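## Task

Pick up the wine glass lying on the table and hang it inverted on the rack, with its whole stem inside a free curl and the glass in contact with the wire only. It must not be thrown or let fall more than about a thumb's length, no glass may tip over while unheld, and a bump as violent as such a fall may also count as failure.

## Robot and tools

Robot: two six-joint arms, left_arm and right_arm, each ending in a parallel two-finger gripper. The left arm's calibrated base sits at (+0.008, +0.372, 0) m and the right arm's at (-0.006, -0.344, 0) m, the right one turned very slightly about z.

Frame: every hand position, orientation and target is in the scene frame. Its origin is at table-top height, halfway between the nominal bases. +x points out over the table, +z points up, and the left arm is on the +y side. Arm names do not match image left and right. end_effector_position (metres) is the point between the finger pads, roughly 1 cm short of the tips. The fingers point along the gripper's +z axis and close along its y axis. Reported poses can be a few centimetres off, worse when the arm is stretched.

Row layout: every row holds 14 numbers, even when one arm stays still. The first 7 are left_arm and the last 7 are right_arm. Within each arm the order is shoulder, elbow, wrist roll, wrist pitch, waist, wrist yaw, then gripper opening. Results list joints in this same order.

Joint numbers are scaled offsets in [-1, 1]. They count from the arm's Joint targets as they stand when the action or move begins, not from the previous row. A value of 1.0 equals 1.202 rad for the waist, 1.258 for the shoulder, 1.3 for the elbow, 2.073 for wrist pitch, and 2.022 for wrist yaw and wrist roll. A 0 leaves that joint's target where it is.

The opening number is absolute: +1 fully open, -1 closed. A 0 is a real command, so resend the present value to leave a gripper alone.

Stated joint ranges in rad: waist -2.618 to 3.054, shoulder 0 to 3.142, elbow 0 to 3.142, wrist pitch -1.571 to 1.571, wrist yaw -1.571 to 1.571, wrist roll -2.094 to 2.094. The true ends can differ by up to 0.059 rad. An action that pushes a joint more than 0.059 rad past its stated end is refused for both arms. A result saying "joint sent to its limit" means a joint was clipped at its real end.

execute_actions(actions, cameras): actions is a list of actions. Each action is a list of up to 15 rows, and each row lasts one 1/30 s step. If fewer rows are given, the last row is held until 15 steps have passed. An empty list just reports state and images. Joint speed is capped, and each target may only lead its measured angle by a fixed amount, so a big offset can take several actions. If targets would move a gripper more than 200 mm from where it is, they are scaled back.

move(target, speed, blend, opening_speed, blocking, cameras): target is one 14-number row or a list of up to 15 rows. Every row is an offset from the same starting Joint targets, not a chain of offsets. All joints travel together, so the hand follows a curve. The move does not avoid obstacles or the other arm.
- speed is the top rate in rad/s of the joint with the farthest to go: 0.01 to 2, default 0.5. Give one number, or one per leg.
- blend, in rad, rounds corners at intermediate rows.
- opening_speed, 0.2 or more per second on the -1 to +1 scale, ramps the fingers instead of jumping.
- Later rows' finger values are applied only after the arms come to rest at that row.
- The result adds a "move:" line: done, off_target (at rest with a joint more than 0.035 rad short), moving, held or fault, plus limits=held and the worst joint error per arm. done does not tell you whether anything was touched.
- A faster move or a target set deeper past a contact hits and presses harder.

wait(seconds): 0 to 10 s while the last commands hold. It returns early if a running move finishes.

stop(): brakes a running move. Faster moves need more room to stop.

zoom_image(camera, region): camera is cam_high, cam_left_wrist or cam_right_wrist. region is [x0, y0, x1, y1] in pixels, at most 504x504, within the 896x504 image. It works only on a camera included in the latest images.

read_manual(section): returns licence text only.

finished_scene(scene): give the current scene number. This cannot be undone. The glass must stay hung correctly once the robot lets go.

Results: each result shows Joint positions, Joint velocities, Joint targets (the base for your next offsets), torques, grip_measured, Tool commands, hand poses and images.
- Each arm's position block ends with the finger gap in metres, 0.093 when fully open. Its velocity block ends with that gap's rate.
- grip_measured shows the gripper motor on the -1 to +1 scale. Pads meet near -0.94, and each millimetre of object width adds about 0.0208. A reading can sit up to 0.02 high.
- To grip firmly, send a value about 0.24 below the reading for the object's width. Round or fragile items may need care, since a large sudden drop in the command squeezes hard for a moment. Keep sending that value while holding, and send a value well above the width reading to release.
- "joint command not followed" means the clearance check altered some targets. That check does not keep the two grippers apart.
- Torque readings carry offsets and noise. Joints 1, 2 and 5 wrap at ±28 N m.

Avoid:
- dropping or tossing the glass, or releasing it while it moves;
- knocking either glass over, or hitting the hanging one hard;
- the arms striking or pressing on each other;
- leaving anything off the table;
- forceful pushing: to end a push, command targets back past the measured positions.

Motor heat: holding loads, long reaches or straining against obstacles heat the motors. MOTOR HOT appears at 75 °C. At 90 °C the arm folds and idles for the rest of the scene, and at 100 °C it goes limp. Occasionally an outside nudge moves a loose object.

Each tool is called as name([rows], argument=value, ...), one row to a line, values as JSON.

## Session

execute_actions(actions=[])

zoom_image(camera="cam_high", region=[370, 210, 600, 440])

Scene clock: 0.00 s.
left_arm: end_effector_position=(+0.4116, +0.3657, +0.1154) grip_measured=+1.000 end_effector_quat_wxyz=(+0.616, -0.002, +0.788, +0.012) | right_arm: end_effector_position=(+0.3798, -0.3517, +0.1213) grip_measured=+1.000 end_effector_quat_wxyz=(+0.635, +0.012, +0.772, -0.012)
Joint names: [shoulder, elbow, wrist roll, wrist pitch, waist, wrist yaw]
Joint positions: left_arm=[1.57 0.392 0.002 0.934 -0.038 -0.059 0.093] | right_arm=[1.521 0.303 0.002 1.025 -0.023 0.026 0.093]
Joint velocities: within noise
Joint torques (N m): no reading
Heat: left arm: 30 °C; right arm: 30 °C.
Joint targets: left_arm=[1.562 0.400 0.002 0.940 -0.038 -0.059] | right_arm=[1.516 0.310 0.002 1.028 -0.023 0.026]
Tool commands: left_gripper/opening=+1.0 right_gripper/opening=+1.0
camera_calibration:
cam_left_wrist: T_world_to_cam=[[0.00468474, -0.999735, -0.0225243, 0.367558], [-0.619573, 0.0147785, -0.7848, 0.380347], [0.784925, 0.017632, -0.61934, -0.177478], [0, 0, 0, 1]] pos_world=[0.373238, 0.364969, 0.196856]
cam_right_wrist: T_world_to_cam=[[-0.0511206, -0.998147, -0.0329985, -0.325919], [-0.573131, 0.0563802, -0.817522, 0.376861], [0.817868, -0.0228798, -0.574951, -0.171161], [0, 0, 0, 1]] pos_world=[0.339316, -0.350479, 0.198929]

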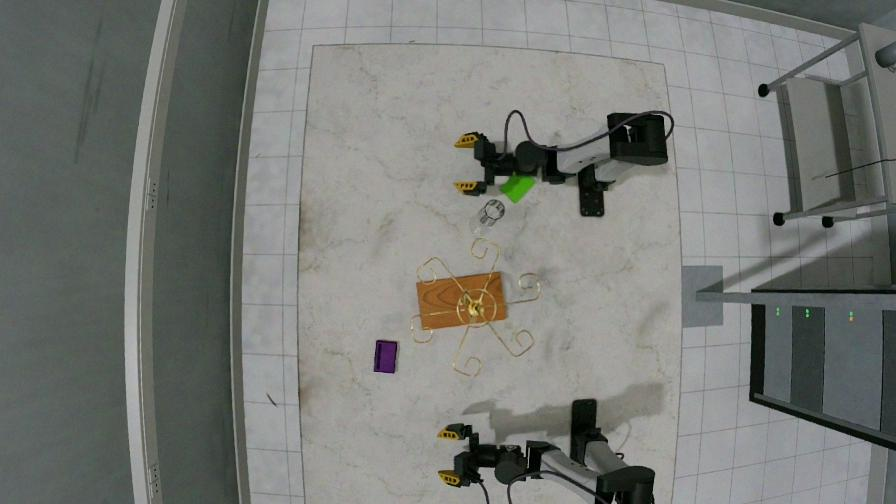

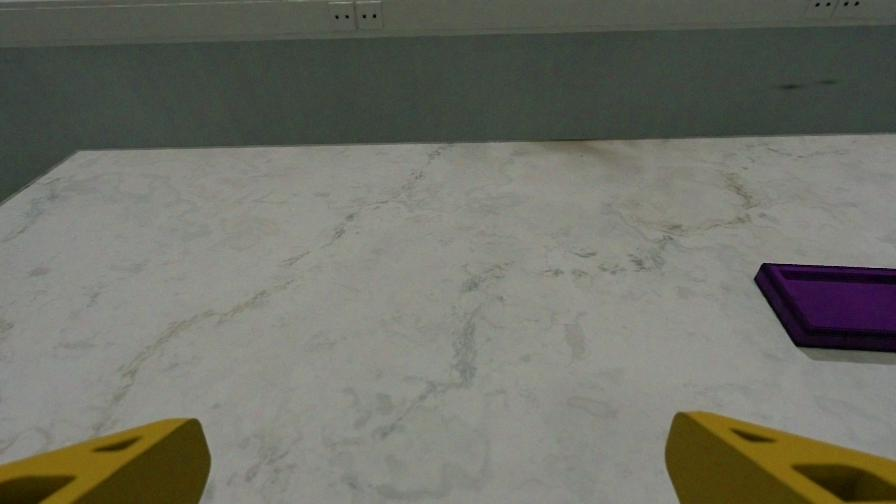

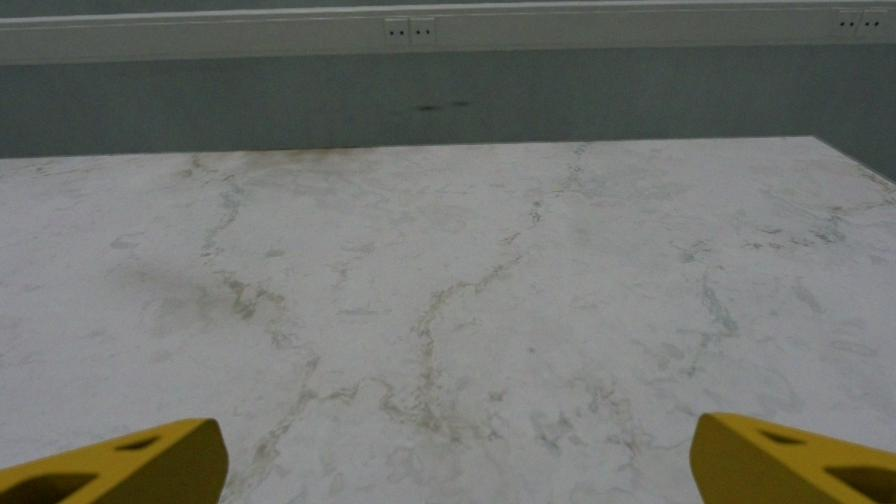

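Scaled by 2.191 from the camera's 896x504 image, which has a finer 1280x720 frame.

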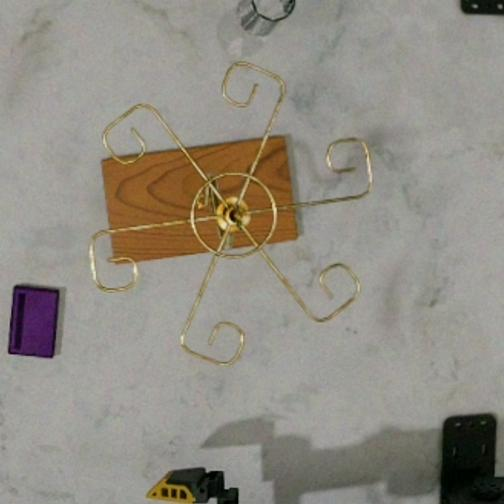

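zoom_image(camera="cam_high", region=[450, 170, 560, 280])

Scaled by 4.582 from the camera's 896x504 image, which has a finer 1280x720 frame.

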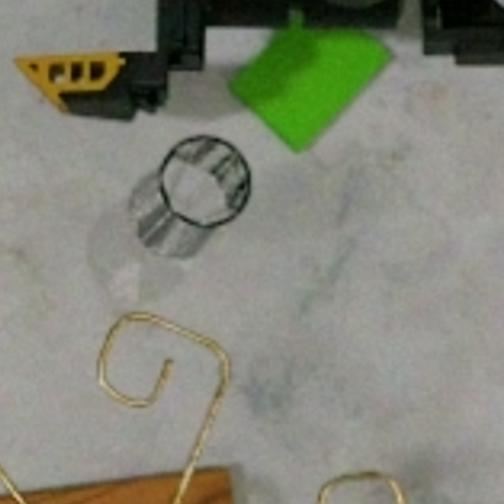

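move([
  [0,0,0,0,0,0,1,0,0.531,-0.1,0,-0.438,0,1],
  [0,0,0,0,0,0,1,0.145,0.68,-0.778,-0.98,-0.438,-0.77,1],
  [0,0,0,0,0,0,1,0.152,0.356,-0.778,-0.804,-0.438,-0.77,1],
], speed=[1.3,1.5,0.9], blend=0.25, cameras=["cam_right_wrist","cam_high"])

Scene clock: 74.73 s.
left_arm: end_effector_position=(+0.4116, +0.3657, +0.1154) grip_measured=+1.000 end_effector_quat_wxyz=(+0.616, -0.002, +0.788, +0.012) | right_arm: end_effector_position=(+0.2949, -0.3262, +0.1334) grip_measured=+1.000 end_effector_quat_wxyz=(+0.595, -0.354, +0.632, +0.347)
Joint names: [shoulder, elbow, wrist roll, wrist pitch, waist, wrist yaw]
Joint positions: left_arm=[1.57 0.392 0.002 0.934 -0.038 -0.059 0.093] | right_arm=[1.704 0.78 -1.563 -0.656 -0.548 -1.521 0.093]
Joint velocities: within noise
Joint torques (N m): left_arm=[-7.15 4.92 -0.09 2.02 -0.12 0] | right_arm=[-5.76 3.69 -0.18 0.37 -0.46 -0.88]
Heat: left arm: 36 °C; right arm: 33 °C.
Joint targets: left_arm=[1.562 0.400 0.002 0.940 -0.038 -0.059] | right_arm=[1.707 0.773 -1.571 -0.639 -0.550 -1.531]
move: done; blend cut to 0.2106 rad at target 2
camera_calibration:
cam_right_wrist: T_world_to_cam=[[0.853686, -0.517772, -0.055967, -0.411442], [-0.277134, -0.360666, -0.890571, 0.123119], [0.440927, 0.775778, -0.451388, 0.261045], [0, 0, 0, 1]] pos_world=[0.27026, -0.371141, 0.204452]
Images, in order (width x height): cam_high 896x504, cam_right_wrist 896x504.

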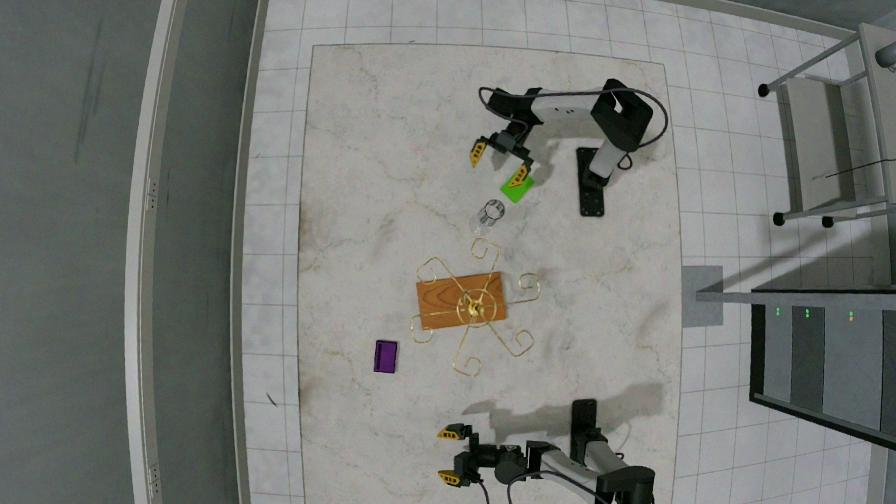

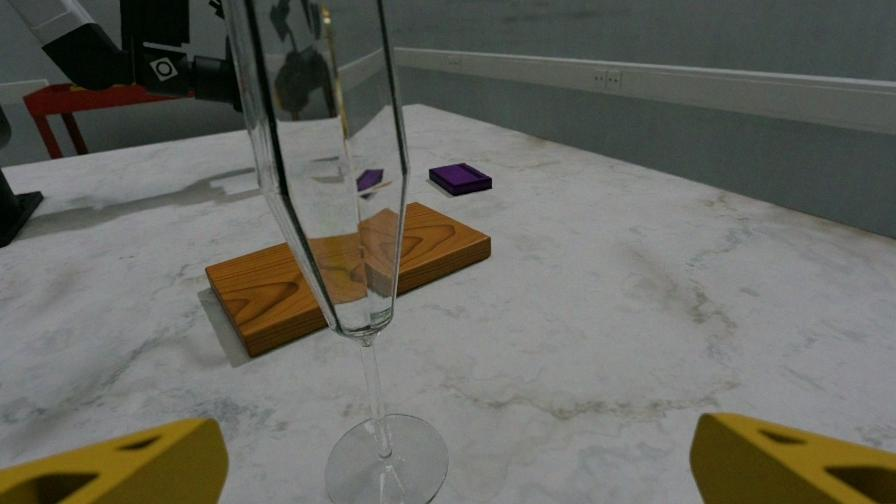

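move([
  [0,0,0,0,0,0,1,-0.0167,0.1023,0,-0.0728,0.143,-0.02,1],
  [0,0,0,0,0,0,1,0.0302,0.1554,0,-0.078,0.2496,-0.02,1],
  [0,0,0,0,0,0,1,0.0835,0.2196,0,-0.0859,0.35,-0.02,1],
], speed=0.4, blend=0.03, cameras=["cam_right_wrist","cam_high"])

zoom_image(camera="cam_high", region=[440, 160, 560, 280])

Scene clock: 110.60 s.
left_arm: end_effector_position=(+0.4116, +0.3657, +0.1154) grip_measured=+1.000 end_effector_quat_wxyz=(+0.616, -0.002, +0.788, +0.012) | right_arm: end_effector_position=(+0.3101, -0.2114, +0.1672) grip_measured=+1.000 end_effector_quat_wxyz=(+0.524, -0.470, +0.532, +0.470)
Joint names: [shoulder, elbow, wrist roll, wrist pitch, waist, wrist yaw]
Joint positions: left_arm=[1.57 0.392 0.002 0.934 -0.038 -0.059 0.093] | right_arm=[1.804 1.033 -1.564 -0.801 -0.131 -1.562 0.093]
Joint velocities: within noise
Joint torques (N m): left_arm=[-7.15 4.78 -0.08 2.1 -0.42 -0.01] | right_arm=[-6.42 6.74 -0.21 0.03 0.06 -0.9]
Heat: left arm: 39 °C; right arm: 33 °C.
Joint targets: left_arm=[1.562 0.400 0.002 0.940 -0.038 -0.059] | right_arm=[1.812 1.058 -1.571 -0.817 -0.129 -1.572]
move: done
camera_calibration:
cam_right_wrist: T_world_to_cam=[[0.99094, -0.125844, -0.0469247, -0.324409], [-0.0946178, -0.406142, -0.908898, 0.135669], [0.0953215, 0.905103, -0.41437, 0.30886], [0, 0, 0, 1]] pos_world=[0.304865, -0.265275, 0.236069]
Images, in order (width x height): cam_high 896x504, cam_right_wrist 896x504.

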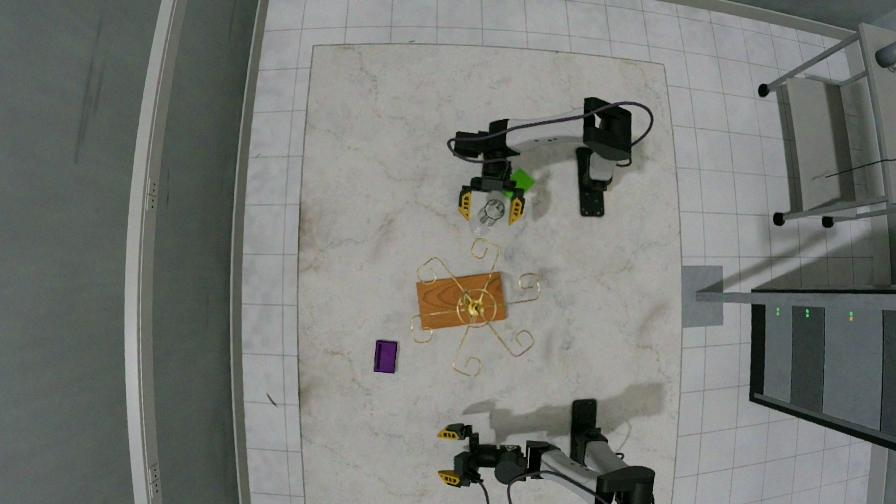

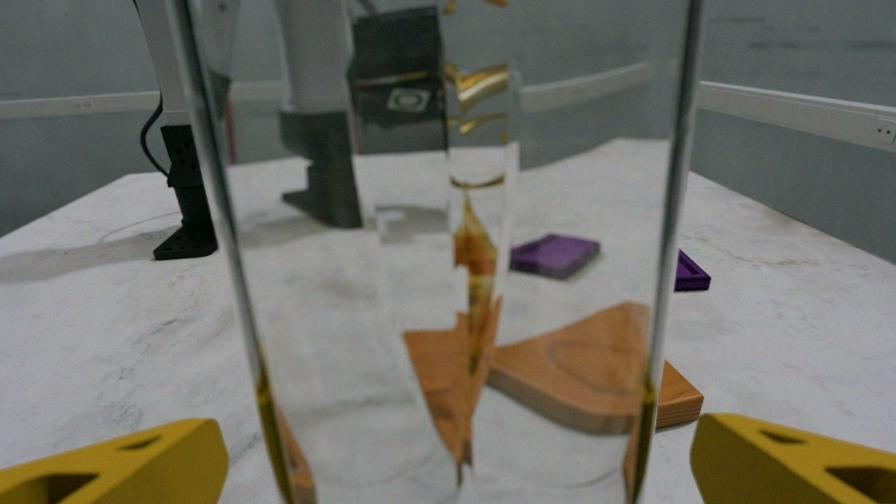

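Scaled by 4.200 from the camera's 896x504 image, which has a finer 1280x720 frame.

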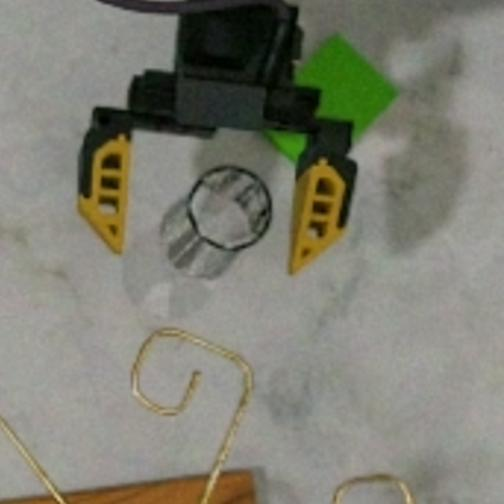

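move(target=[0,0,0,0,0,0,1,0,0,0,0,0,0,-0.12], opening_speed=0.8, cameras=[])

move([
  [0,0,0,0,0,0,1,-0.0835,0.2192,0,-0.188,0,0,-0.12],
  [0,0,0,0,0,0,1,-0.0835,0.2192,0.9,-0.188,-0.1423,0,-0.12],
], speed=[0.4,1.3], blend=0.04, cameras=["cam_high","cam_right_wrist"])

move(target=[0,0,0,0,0,0,1,0,0,0.654,0,0,0,-0.12], speed=1.3, cameras=["cam_high","cam_right_wrist"])

zoom_image(camera="cam_high", region=[450, 220, 570, 340])

Scene clock: 135.53 s.
left_arm: end_effector_position=(+0.4116, +0.3657, +0.1154) grip_measured=+1.000 end_effector_quat_wxyz=(+0.616, -0.002, +0.788, +0.012) | right_arm: end_effector_position=(+0.3101, -0.2114, +0.1674) grip_measured=+0.011 end_effector_quat_wxyz=(+0.524, -0.470, +0.532, +0.471)
Joint names: [shoulder, elbow, wrist roll, wrist pitch, waist, wrist yaw]
Joint positions: left_arm=[1.57 0.392 0.002 0.934 -0.038 -0.059 0.093] | right_arm=[1.804 1.033 -1.564 -0.802 -0.131 -1.564 0.046]
Joint velocities: within noise
Joint torques (N m): left_arm=[-7.12 4.89 -0.03 2.07 -0.32 -0.02] | right_arm=[-6.56 6.6 -0.2 0.06 0.09 -0.86]
Heat: left arm: 40 °C; right arm: 34 °C.
Joint targets: left_arm=[1.562 0.400 0.002 0.940 -0.038 -0.059] | right_arm=[1.812 1.058 -1.571 -0.817 -0.129 -1.572]
move: done
No camera images: "cameras" was empty.

Scene clock: 138.93 s.
left_arm: end_effector_position=(+0.4116, +0.3657, +0.1154) grip_measured=+1.000 end_effector_quat_wxyz=(+0.616, -0.002, +0.788, +0.012) | right_arm: end_effector_position=(+0.3368, -0.2674, +0.2523) grip_measured=-0.002 end_effector_quat_wxyz=(+0.005, +0.191, +0.687, +0.701)
Joint names: [shoulder, elbow, wrist roll, wrist pitch, waist, wrist yaw]
Joint positions: left_arm=[1.57 0.392 0.002 0.934 -0.038 -0.059 0.093] | right_arm=[1.733 1.313 0.229 -1.187 -0.295 -1.554 0.045]
Joint velocities: within noise
Joint torques (N m): left_arm=[-7.24 4.68 -0.07 2.03 -0.47 0.02] | right_arm=[-9.65 7.66 0.02 0.02 -0.61 -1.01]
Heat: left arm: 40 °C; right arm: 35 °C.
Joint targets: left_arm=[1.562 0.400 0.002 0.940 -0.038 -0.059] | right_arm=[1.707 1.343 0.248 -1.207 -0.300 -1.572]
move: done
camera_calibration:
cam_right_wrist: T_world_to_cam=[[-0.294445, 0.0573581, -0.953945, 0.356909], [-0.947619, -0.146806, 0.283666, 0.24852], [-0.123775, 0.987501, 0.09758, 0.35894], [0, 0, 0, 1]] pos_world=[0.38502, -0.33844, 0.23495]
Images, in order (width x height): cam_high 896x504, cam_right_wrist 896x504.

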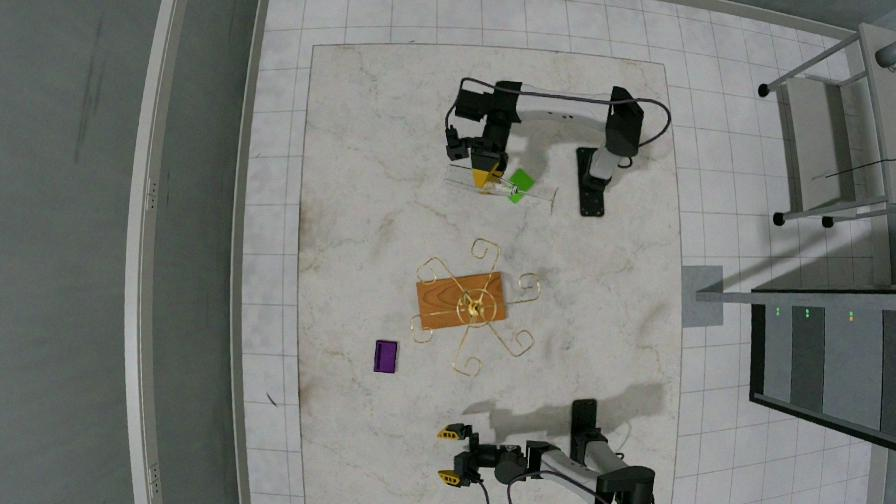

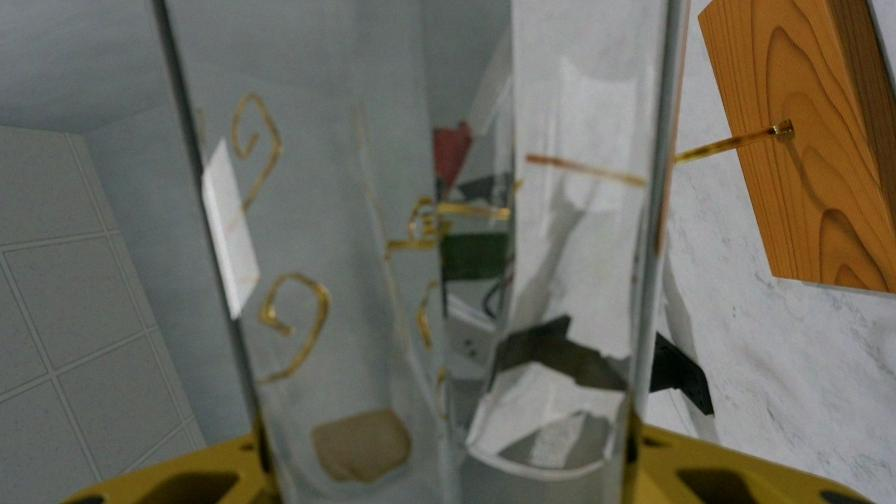

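Scene clock: 141.00 s.
left_arm: end_effector_position=(+0.4116, +0.3657, +0.1154) grip_measured=+1.000 end_effector_quat_wxyz=(+0.616, -0.002, +0.788, +0.012) | right_arm: end_effector_position=(+0.3365, -0.2673, +0.2522) grip_measured=-0.003 end_effector_quat_wxyz=(-0.430, +0.576, +0.420, +0.553)
Joint names: [shoulder, elbow, wrist roll, wrist pitch, waist, wrist yaw]
Joint positions: left_arm=[1.57 0.392 0.002 0.934 -0.038 -0.059 0.093] | right_arm=[1.733 1.313 1.562 -1.191 -0.295 -1.554 0.045]
Joint velocities: within noise
Joint torques (N m): left_arm=[-6.95 5.07 -0.11 2.07 -0.51 -0.03] | right_arm=[-9.66 7.58 -0.03 -0.02 -0.57 -1]
Heat: left arm: 40 °C; right arm: 35 °C.
Joint targets: left_arm=[1.562 0.400 0.002 0.940 -0.038 -0.059] | right_arm=[1.707 1.343 1.571 -1.207 -0.300 -1.572]
move: done
camera_calibration:
cam_right_wrist: T_world_to_cam=[[-0.961471, 0.265873, 0.069892, 0.378693], [-0.0424036, -0.394629, 0.917862, -0.282529], [0.271616, 0.879534, 0.390698, 0.12299], [0, 0, 0, 1]] pos_world=[0.318716, -0.320352, 0.184803]
Images, in order (width x height): cam_high 896x504, cam_right_wrist 896x504.

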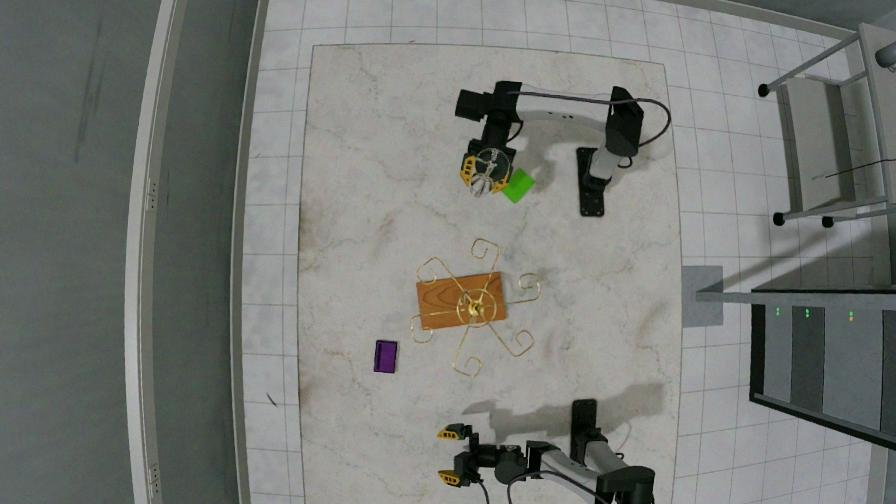

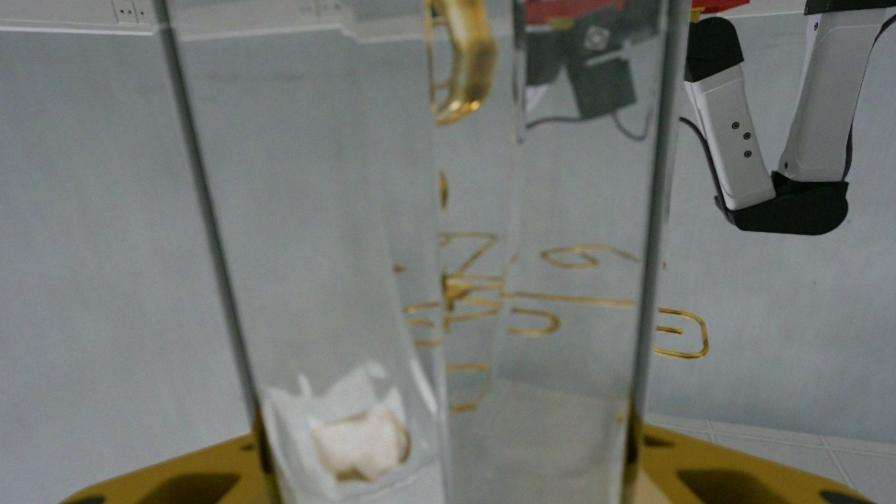

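Scaled by 4.200 from the camera's 896x504 image, which has a finer 1280x720 frame.

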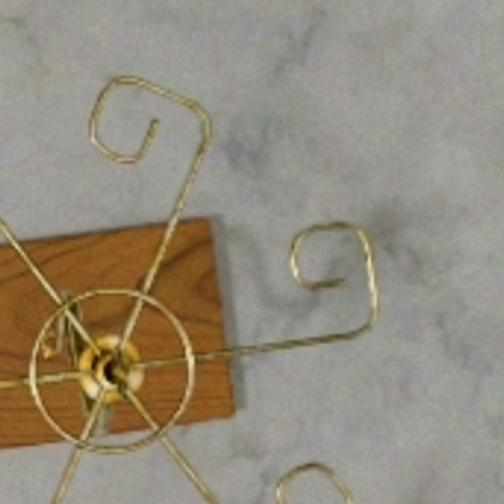

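move([
  [0,0,0,0,0,0,1,0.0223,-0.0269,0,0.0307,0.3008,0,-0.12],
  [0,0,0,0,0,0,1,0.2544,0.2692,0,-0.0145,0.5391,0,-0.12],
], speed=0.5, blend=0.03, cameras=["cam_high","cam_right_wrist"])

zoom_image(camera="cam_high", region=[450, 220, 570, 340])

Scene clock: 176.43 s.
left_arm: end_effector_position=(+0.4116, +0.3657, +0.1154) grip_measured=+1.000 end_effector_quat_wxyz=(+0.616, -0.002, +0.788, +0.012) | right_arm: end_effector_position=(+0.2938, -0.0495, +0.2422) grip_measured=-0.003 end_effector_quat_wxyz=(+0.579, -0.407, -0.586, -0.395)
Joint names: [shoulder, elbow, wrist roll, wrist pitch, waist, wrist yaw]
Joint positions: left_arm=[1.57 0.392 0.002 0.934 -0.038 -0.059 0.093] | right_arm=[2.025 1.66 1.564 -1.22 0.35 -1.553 0.045]
Joint velocities: within noise
Joint torques (N m): left_arm=[-7.2 5.03 -0.05 2.07 -0.47 -0.02] | right_arm=[-9.58 7.94 -0.03 0.06 -0.36 -1.02]
Heat: left arm: 42 °C; right arm: 38 °C.
Joint targets: left_arm=[1.562 0.400 0.002 0.940 -0.038 -0.059] | right_arm=[2.027 1.693 1.571 -1.237 0.348 -1.572]
move: done
camera_calibration:
cam_right_wrist: T_world_to_cam=[[-0.929513, -0.365727, 0.0474288, 0.245143], [0.183817, -0.34796, 0.919312, -0.25366], [-0.319714, 0.863231, 0.39066, 0.119877], [0, 0, 0, 1]] pos_world=[0.312817, -0.102089, 0.174735]
Images, in order (width x height): cam_high 896x504, cam_right_wrist 896x504.

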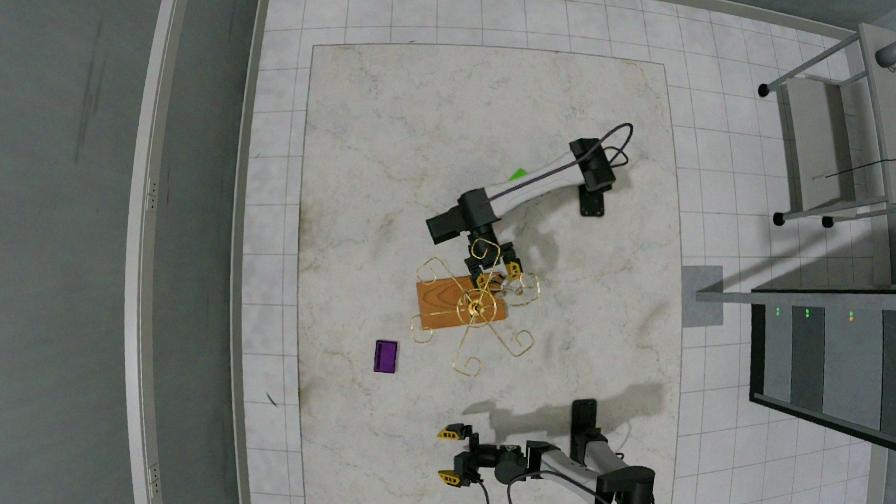

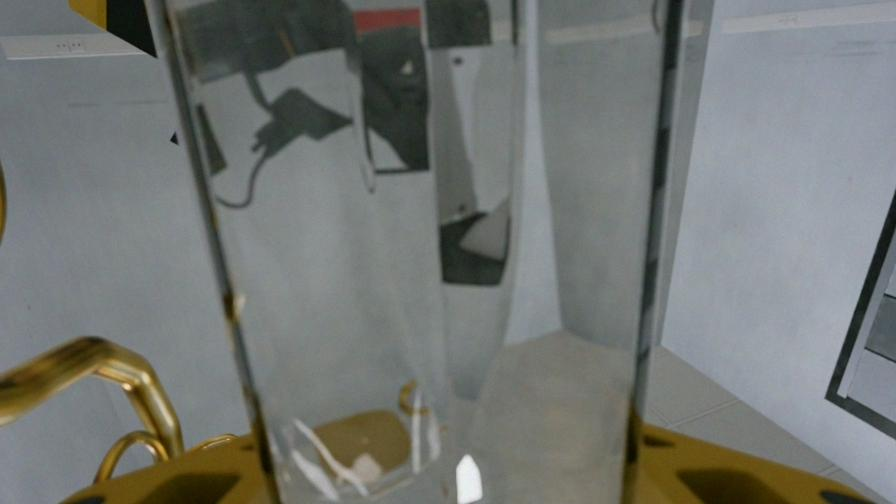

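Scaled by 4.200 from the camera's 896x504 image, which has a finer 1280x720 frame.

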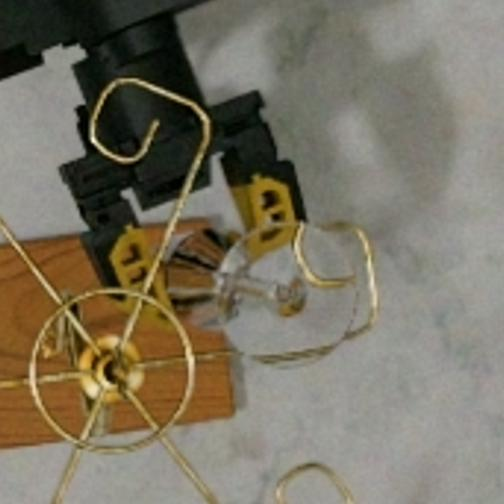

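move([
  [0,0,0,0,0,0,1,0.0103,-0.0092,0,0.0122,0.0264,0,-0.12],
  [0,0,0,0,0,0,1,-0.0421,-0.0831,0,0.0265,0.0433,0,-0.12],
  [0,0,0,0,0,0,1,-0.0827,-0.1377,0,0.0362,0.0388,0,-0.12],
], speed=0.25, cameras=["cam_high"])

zoom_image(camera="cam_high", region=[490, 250, 570, 330])

Scene clock: 220.17 s.
left_arm: end_effector_position=(+0.4116, +0.3657, +0.1154) grip_measured=+1.000 end_effector_quat_wxyz=(+0.616, -0.002, +0.788, +0.012) | right_arm: end_effector_position=(+0.2615, -0.0455, +0.2319) grip_measured=-0.003 end_effector_quat_wxyz=(+0.593, -0.403, -0.589, -0.374)
Joint names: [shoulder, elbow, wrist roll, wrist pitch, waist, wrist yaw]
Joint positions: left_arm=[1.57 0.392 0.002 0.934 -0.038 -0.059 0.093] | right_arm=[1.958 1.522 1.564 -1.179 0.392 -1.553 0.045]
Joint velocities: within noise
Joint torques (N m): left_arm=[-7.02 5.03 -0.09 2.07 -0.29 -0.02] | right_arm=[-12.4 4.33 -0.02 0.28 0.08 -0.98]
Heat: left arm: 43 °C; right arm: 39 °C.
Joint targets: left_arm=[1.562 0.400 0.002 0.940 -0.038 -0.059] | right_arm=[1.923 1.514 1.571 -1.162 0.394 -1.572]
move: done
Images, in order (width x height): cam_high 896x504.

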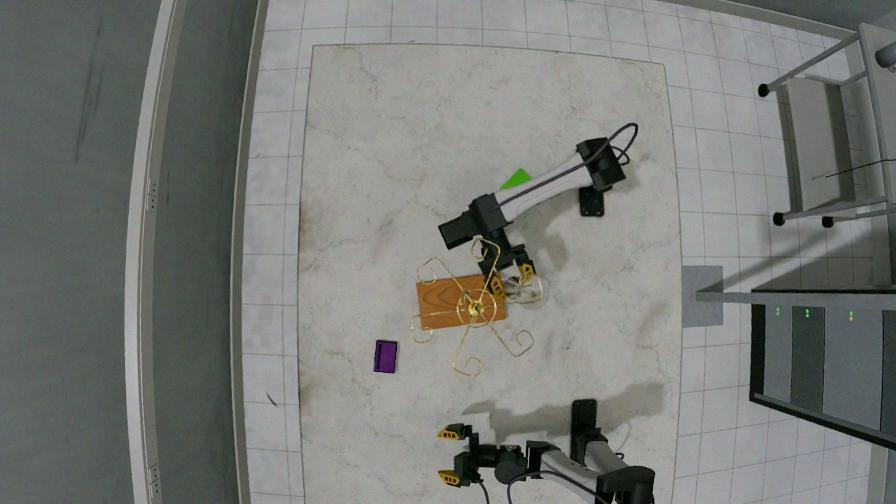

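Scaled by 6.300 from the camera's 896x504 image, which has a finer 1280x720 frame.

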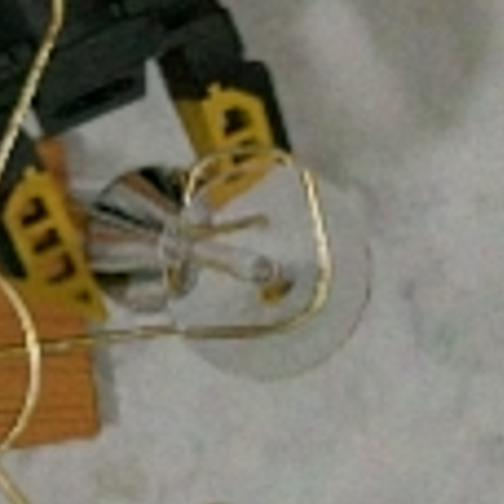

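move([
  [0,0,0,0,0,0,1,-0.0342,-0.0446,0,0.0071,0.0071,0,-0.12],
  [0,0,0,0,0,0,1,-0.0612,-0.0785,0,0.0121,-0.0127,0,-0.12],
], speed=0.2, cameras=["cam_high"])

zoom_image(camera="cam_high", region=[490, 250, 570, 330])

Scene clock: 251.60 s.
left_arm: end_effector_position=(+0.4116, +0.3657, +0.1154) grip_measured=+1.000 end_effector_quat_wxyz=(+0.616, -0.002, +0.788, +0.012) | right_arm: end_effector_position=(+0.2447, -0.0552, +0.2329) grip_measured=-0.003 end_effector_quat_wxyz=(+0.592, -0.406, -0.587, -0.375)
Joint names: [shoulder, elbow, wrist roll, wrist pitch, waist, wrist yaw]
Joint positions: left_arm=[1.57 0.392 0.002 0.934 -0.038 -0.059 0.093] | right_arm=[1.881 1.42 1.567 -1.154 0.386 -1.553 0.045]
Joint velocities: within noise
Joint torques (N m): left_arm=[-7.12 5.08 -0.07 2.07 -0.39 -0.05] | right_arm=[-11.73 4.53 -0.1 0.29 -0.77 -1.01]
Heat: left arm: 44 °C; right arm: 42 °C.
Joint targets: left_arm=[1.562 0.400 0.002 0.940 -0.038 -0.059] | right_arm=[1.846 1.412 1.571 -1.137 0.379 -1.572]
move: done
Images, in order (width x height): cam_high 896x504.

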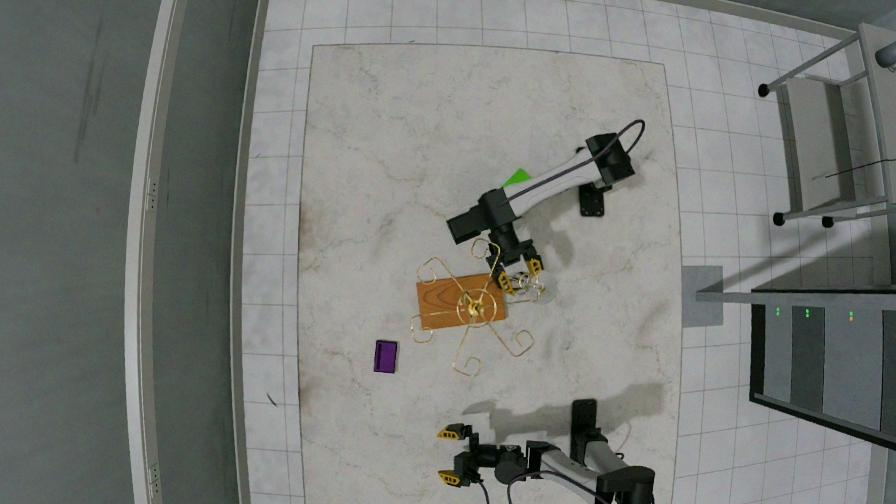

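Scaled by 6.300 from the camera's 896x504 image, which has a finer 1280x720 frame.

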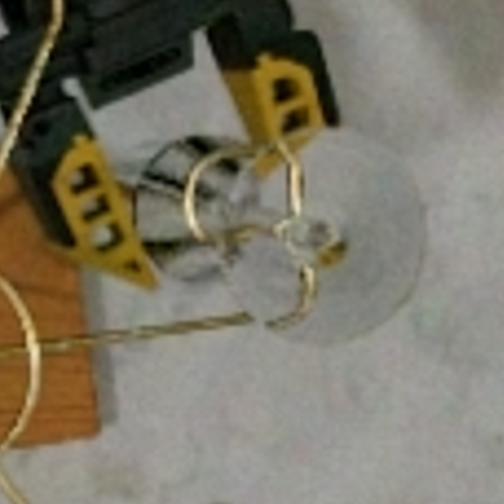

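move([
  [0,0,0,0,0,0,1,-0.0203,-0.025,0,0.0034,-0.0305,0,-0.12],
  [0,0,0,0,0,0,1,-0.0016,-0.0015,0,0,-0.042,0,-0.12],
], speed=0.15, cameras=["cam_high"])

zoom_image(camera="cam_high", region=[490, 250, 570, 330])

Scene clock: 268.87 s.
left_arm: end_effector_position=(+0.4116, +0.3657, +0.1154) grip_measured=+1.000 end_effector_quat_wxyz=(+0.616, -0.002, +0.788, +0.012) | right_arm: end_effector_position=(+0.2528, -0.0704, +0.2334) grip_measured=-0.003 end_effector_quat_wxyz=(+0.582, -0.420, -0.577, -0.390)
Joint names: [shoulder, elbow, wrist roll, wrist pitch, waist, wrist yaw]
Joint positions: left_arm=[1.57 0.392 0.002 0.934 -0.038 -0.059 0.093] | right_arm=[1.856 1.39 1.567 -1.148 0.335 -1.553 0.045]
Joint velocities: within noise
Joint torques (N m): left_arm=[-7.13 4.86 -0.06 2.09 -0.35 0] | right_arm=[-9.59 6.87 -0.06 0.27 -0.76 -0.95]
Heat: left arm: 45 °C; right arm: 42 °C.
Joint targets: left_arm=[1.562 0.400 0.002 0.940 -0.038 -0.059] | right_arm=[1.844 1.410 1.571 -1.137 0.329 -1.572]
move: done
Images, in order (width x height): cam_high 896x504.

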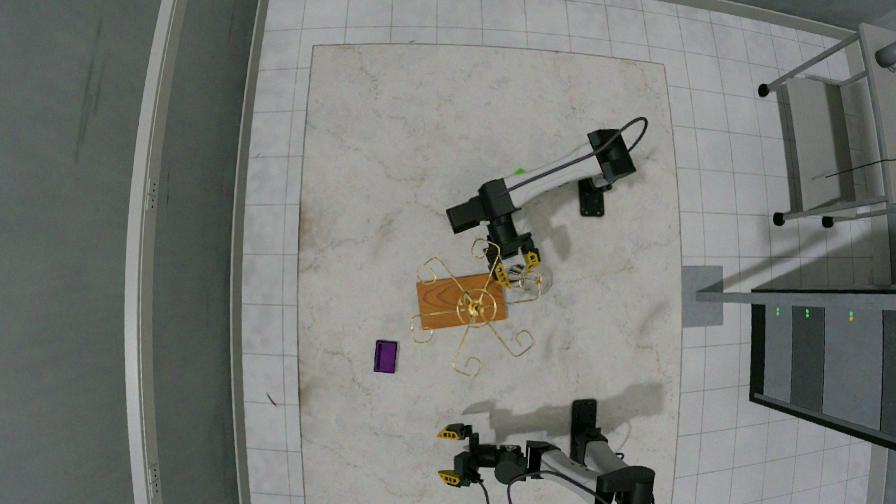

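Scaled by 6.300 from the camera's 896x504 image, which has a finer 1280x720 frame.

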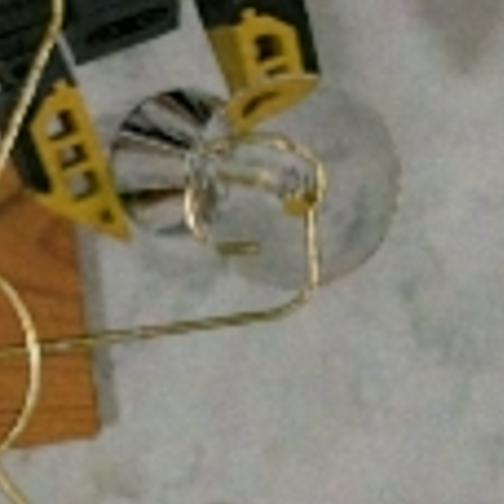

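move([
  [0,0,0,0,0,0,1,0.0173,-0.0539,0,0.0444,0,0,-0.12],
  [0,0,0,0,0,0,1,0.0173,-0.0539,0,0.0444,0,0,1],
  [0,0,0,0,0,0,1,-0.0461,-0.1323,0,0.055,-0.127,0,1],
  [0,0,0,0,0,0,1,-0.0898,-0.1834,0,0.0606,-0.2887,0,1],
], speed=[0.12,0.2,0.25,0.4], blend=[0,0,0.03,0], opening_speed=0.7, cameras=["cam_high"])

zoom_image(camera="cam_high", region=[490, 250, 570, 330])

Scene clock: 302.70 s.
left_arm: end_effector_position=(+0.4116, +0.3657, +0.1154) grip_measured=+1.000 end_effector_quat_wxyz=(+0.616, -0.002, +0.788, +0.012) | right_arm: end_effector_position=(+0.2991, -0.1762, +0.2155) grip_measured=+0.999 end_effector_quat_wxyz=(+0.505, -0.509, -0.495, -0.492)
Joint names: [shoulder, elbow, wrist roll, wrist pitch, waist, wrist yaw]
Joint positions: left_arm=[1.57 0.392 0.002 0.934 -0.038 -0.059 0.093] | right_arm=[1.756 1.183 1.567 -1.029 -0.016 -1.564 0.093]
Joint velocities: within noise
Joint torques (N m): left_arm=[-7.19 5.01 -0.09 2.1 -0.17 -0.02] | right_arm=[-9.55 4.33 0 0.32 -0.24 -0.84]
Heat: left arm: 46 °C; right arm: 42 °C.
Joint targets: left_arm=[1.562 0.400 0.002 0.940 -0.038 -0.059] | right_arm=[1.731 1.171 1.571 -1.011 -0.018 -1.572]
move: done
Images, in order (width x height): cam_high 896x504.

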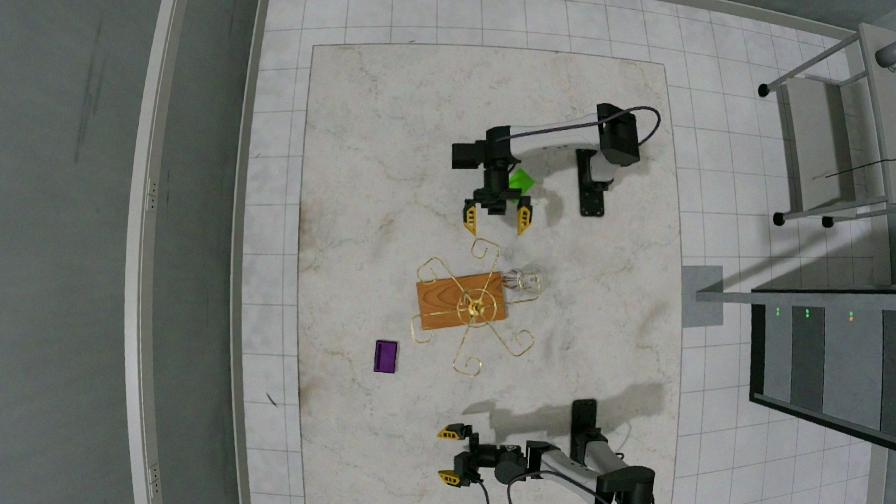

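Scaled by 6.300 from the camera's 896x504 image, which has a finer 1280x720 frame.

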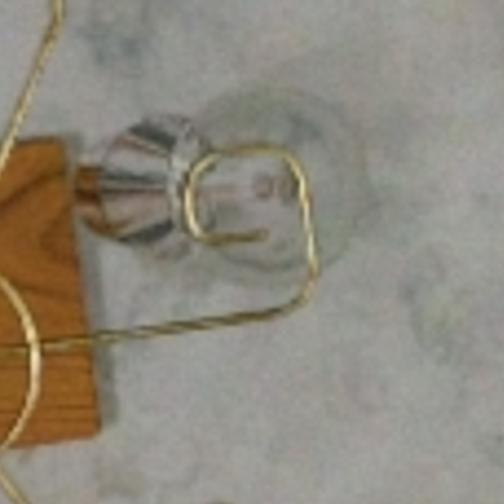

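Hanging in the curl.

finished_scene(scene=2)

The scene is finished: the task was done.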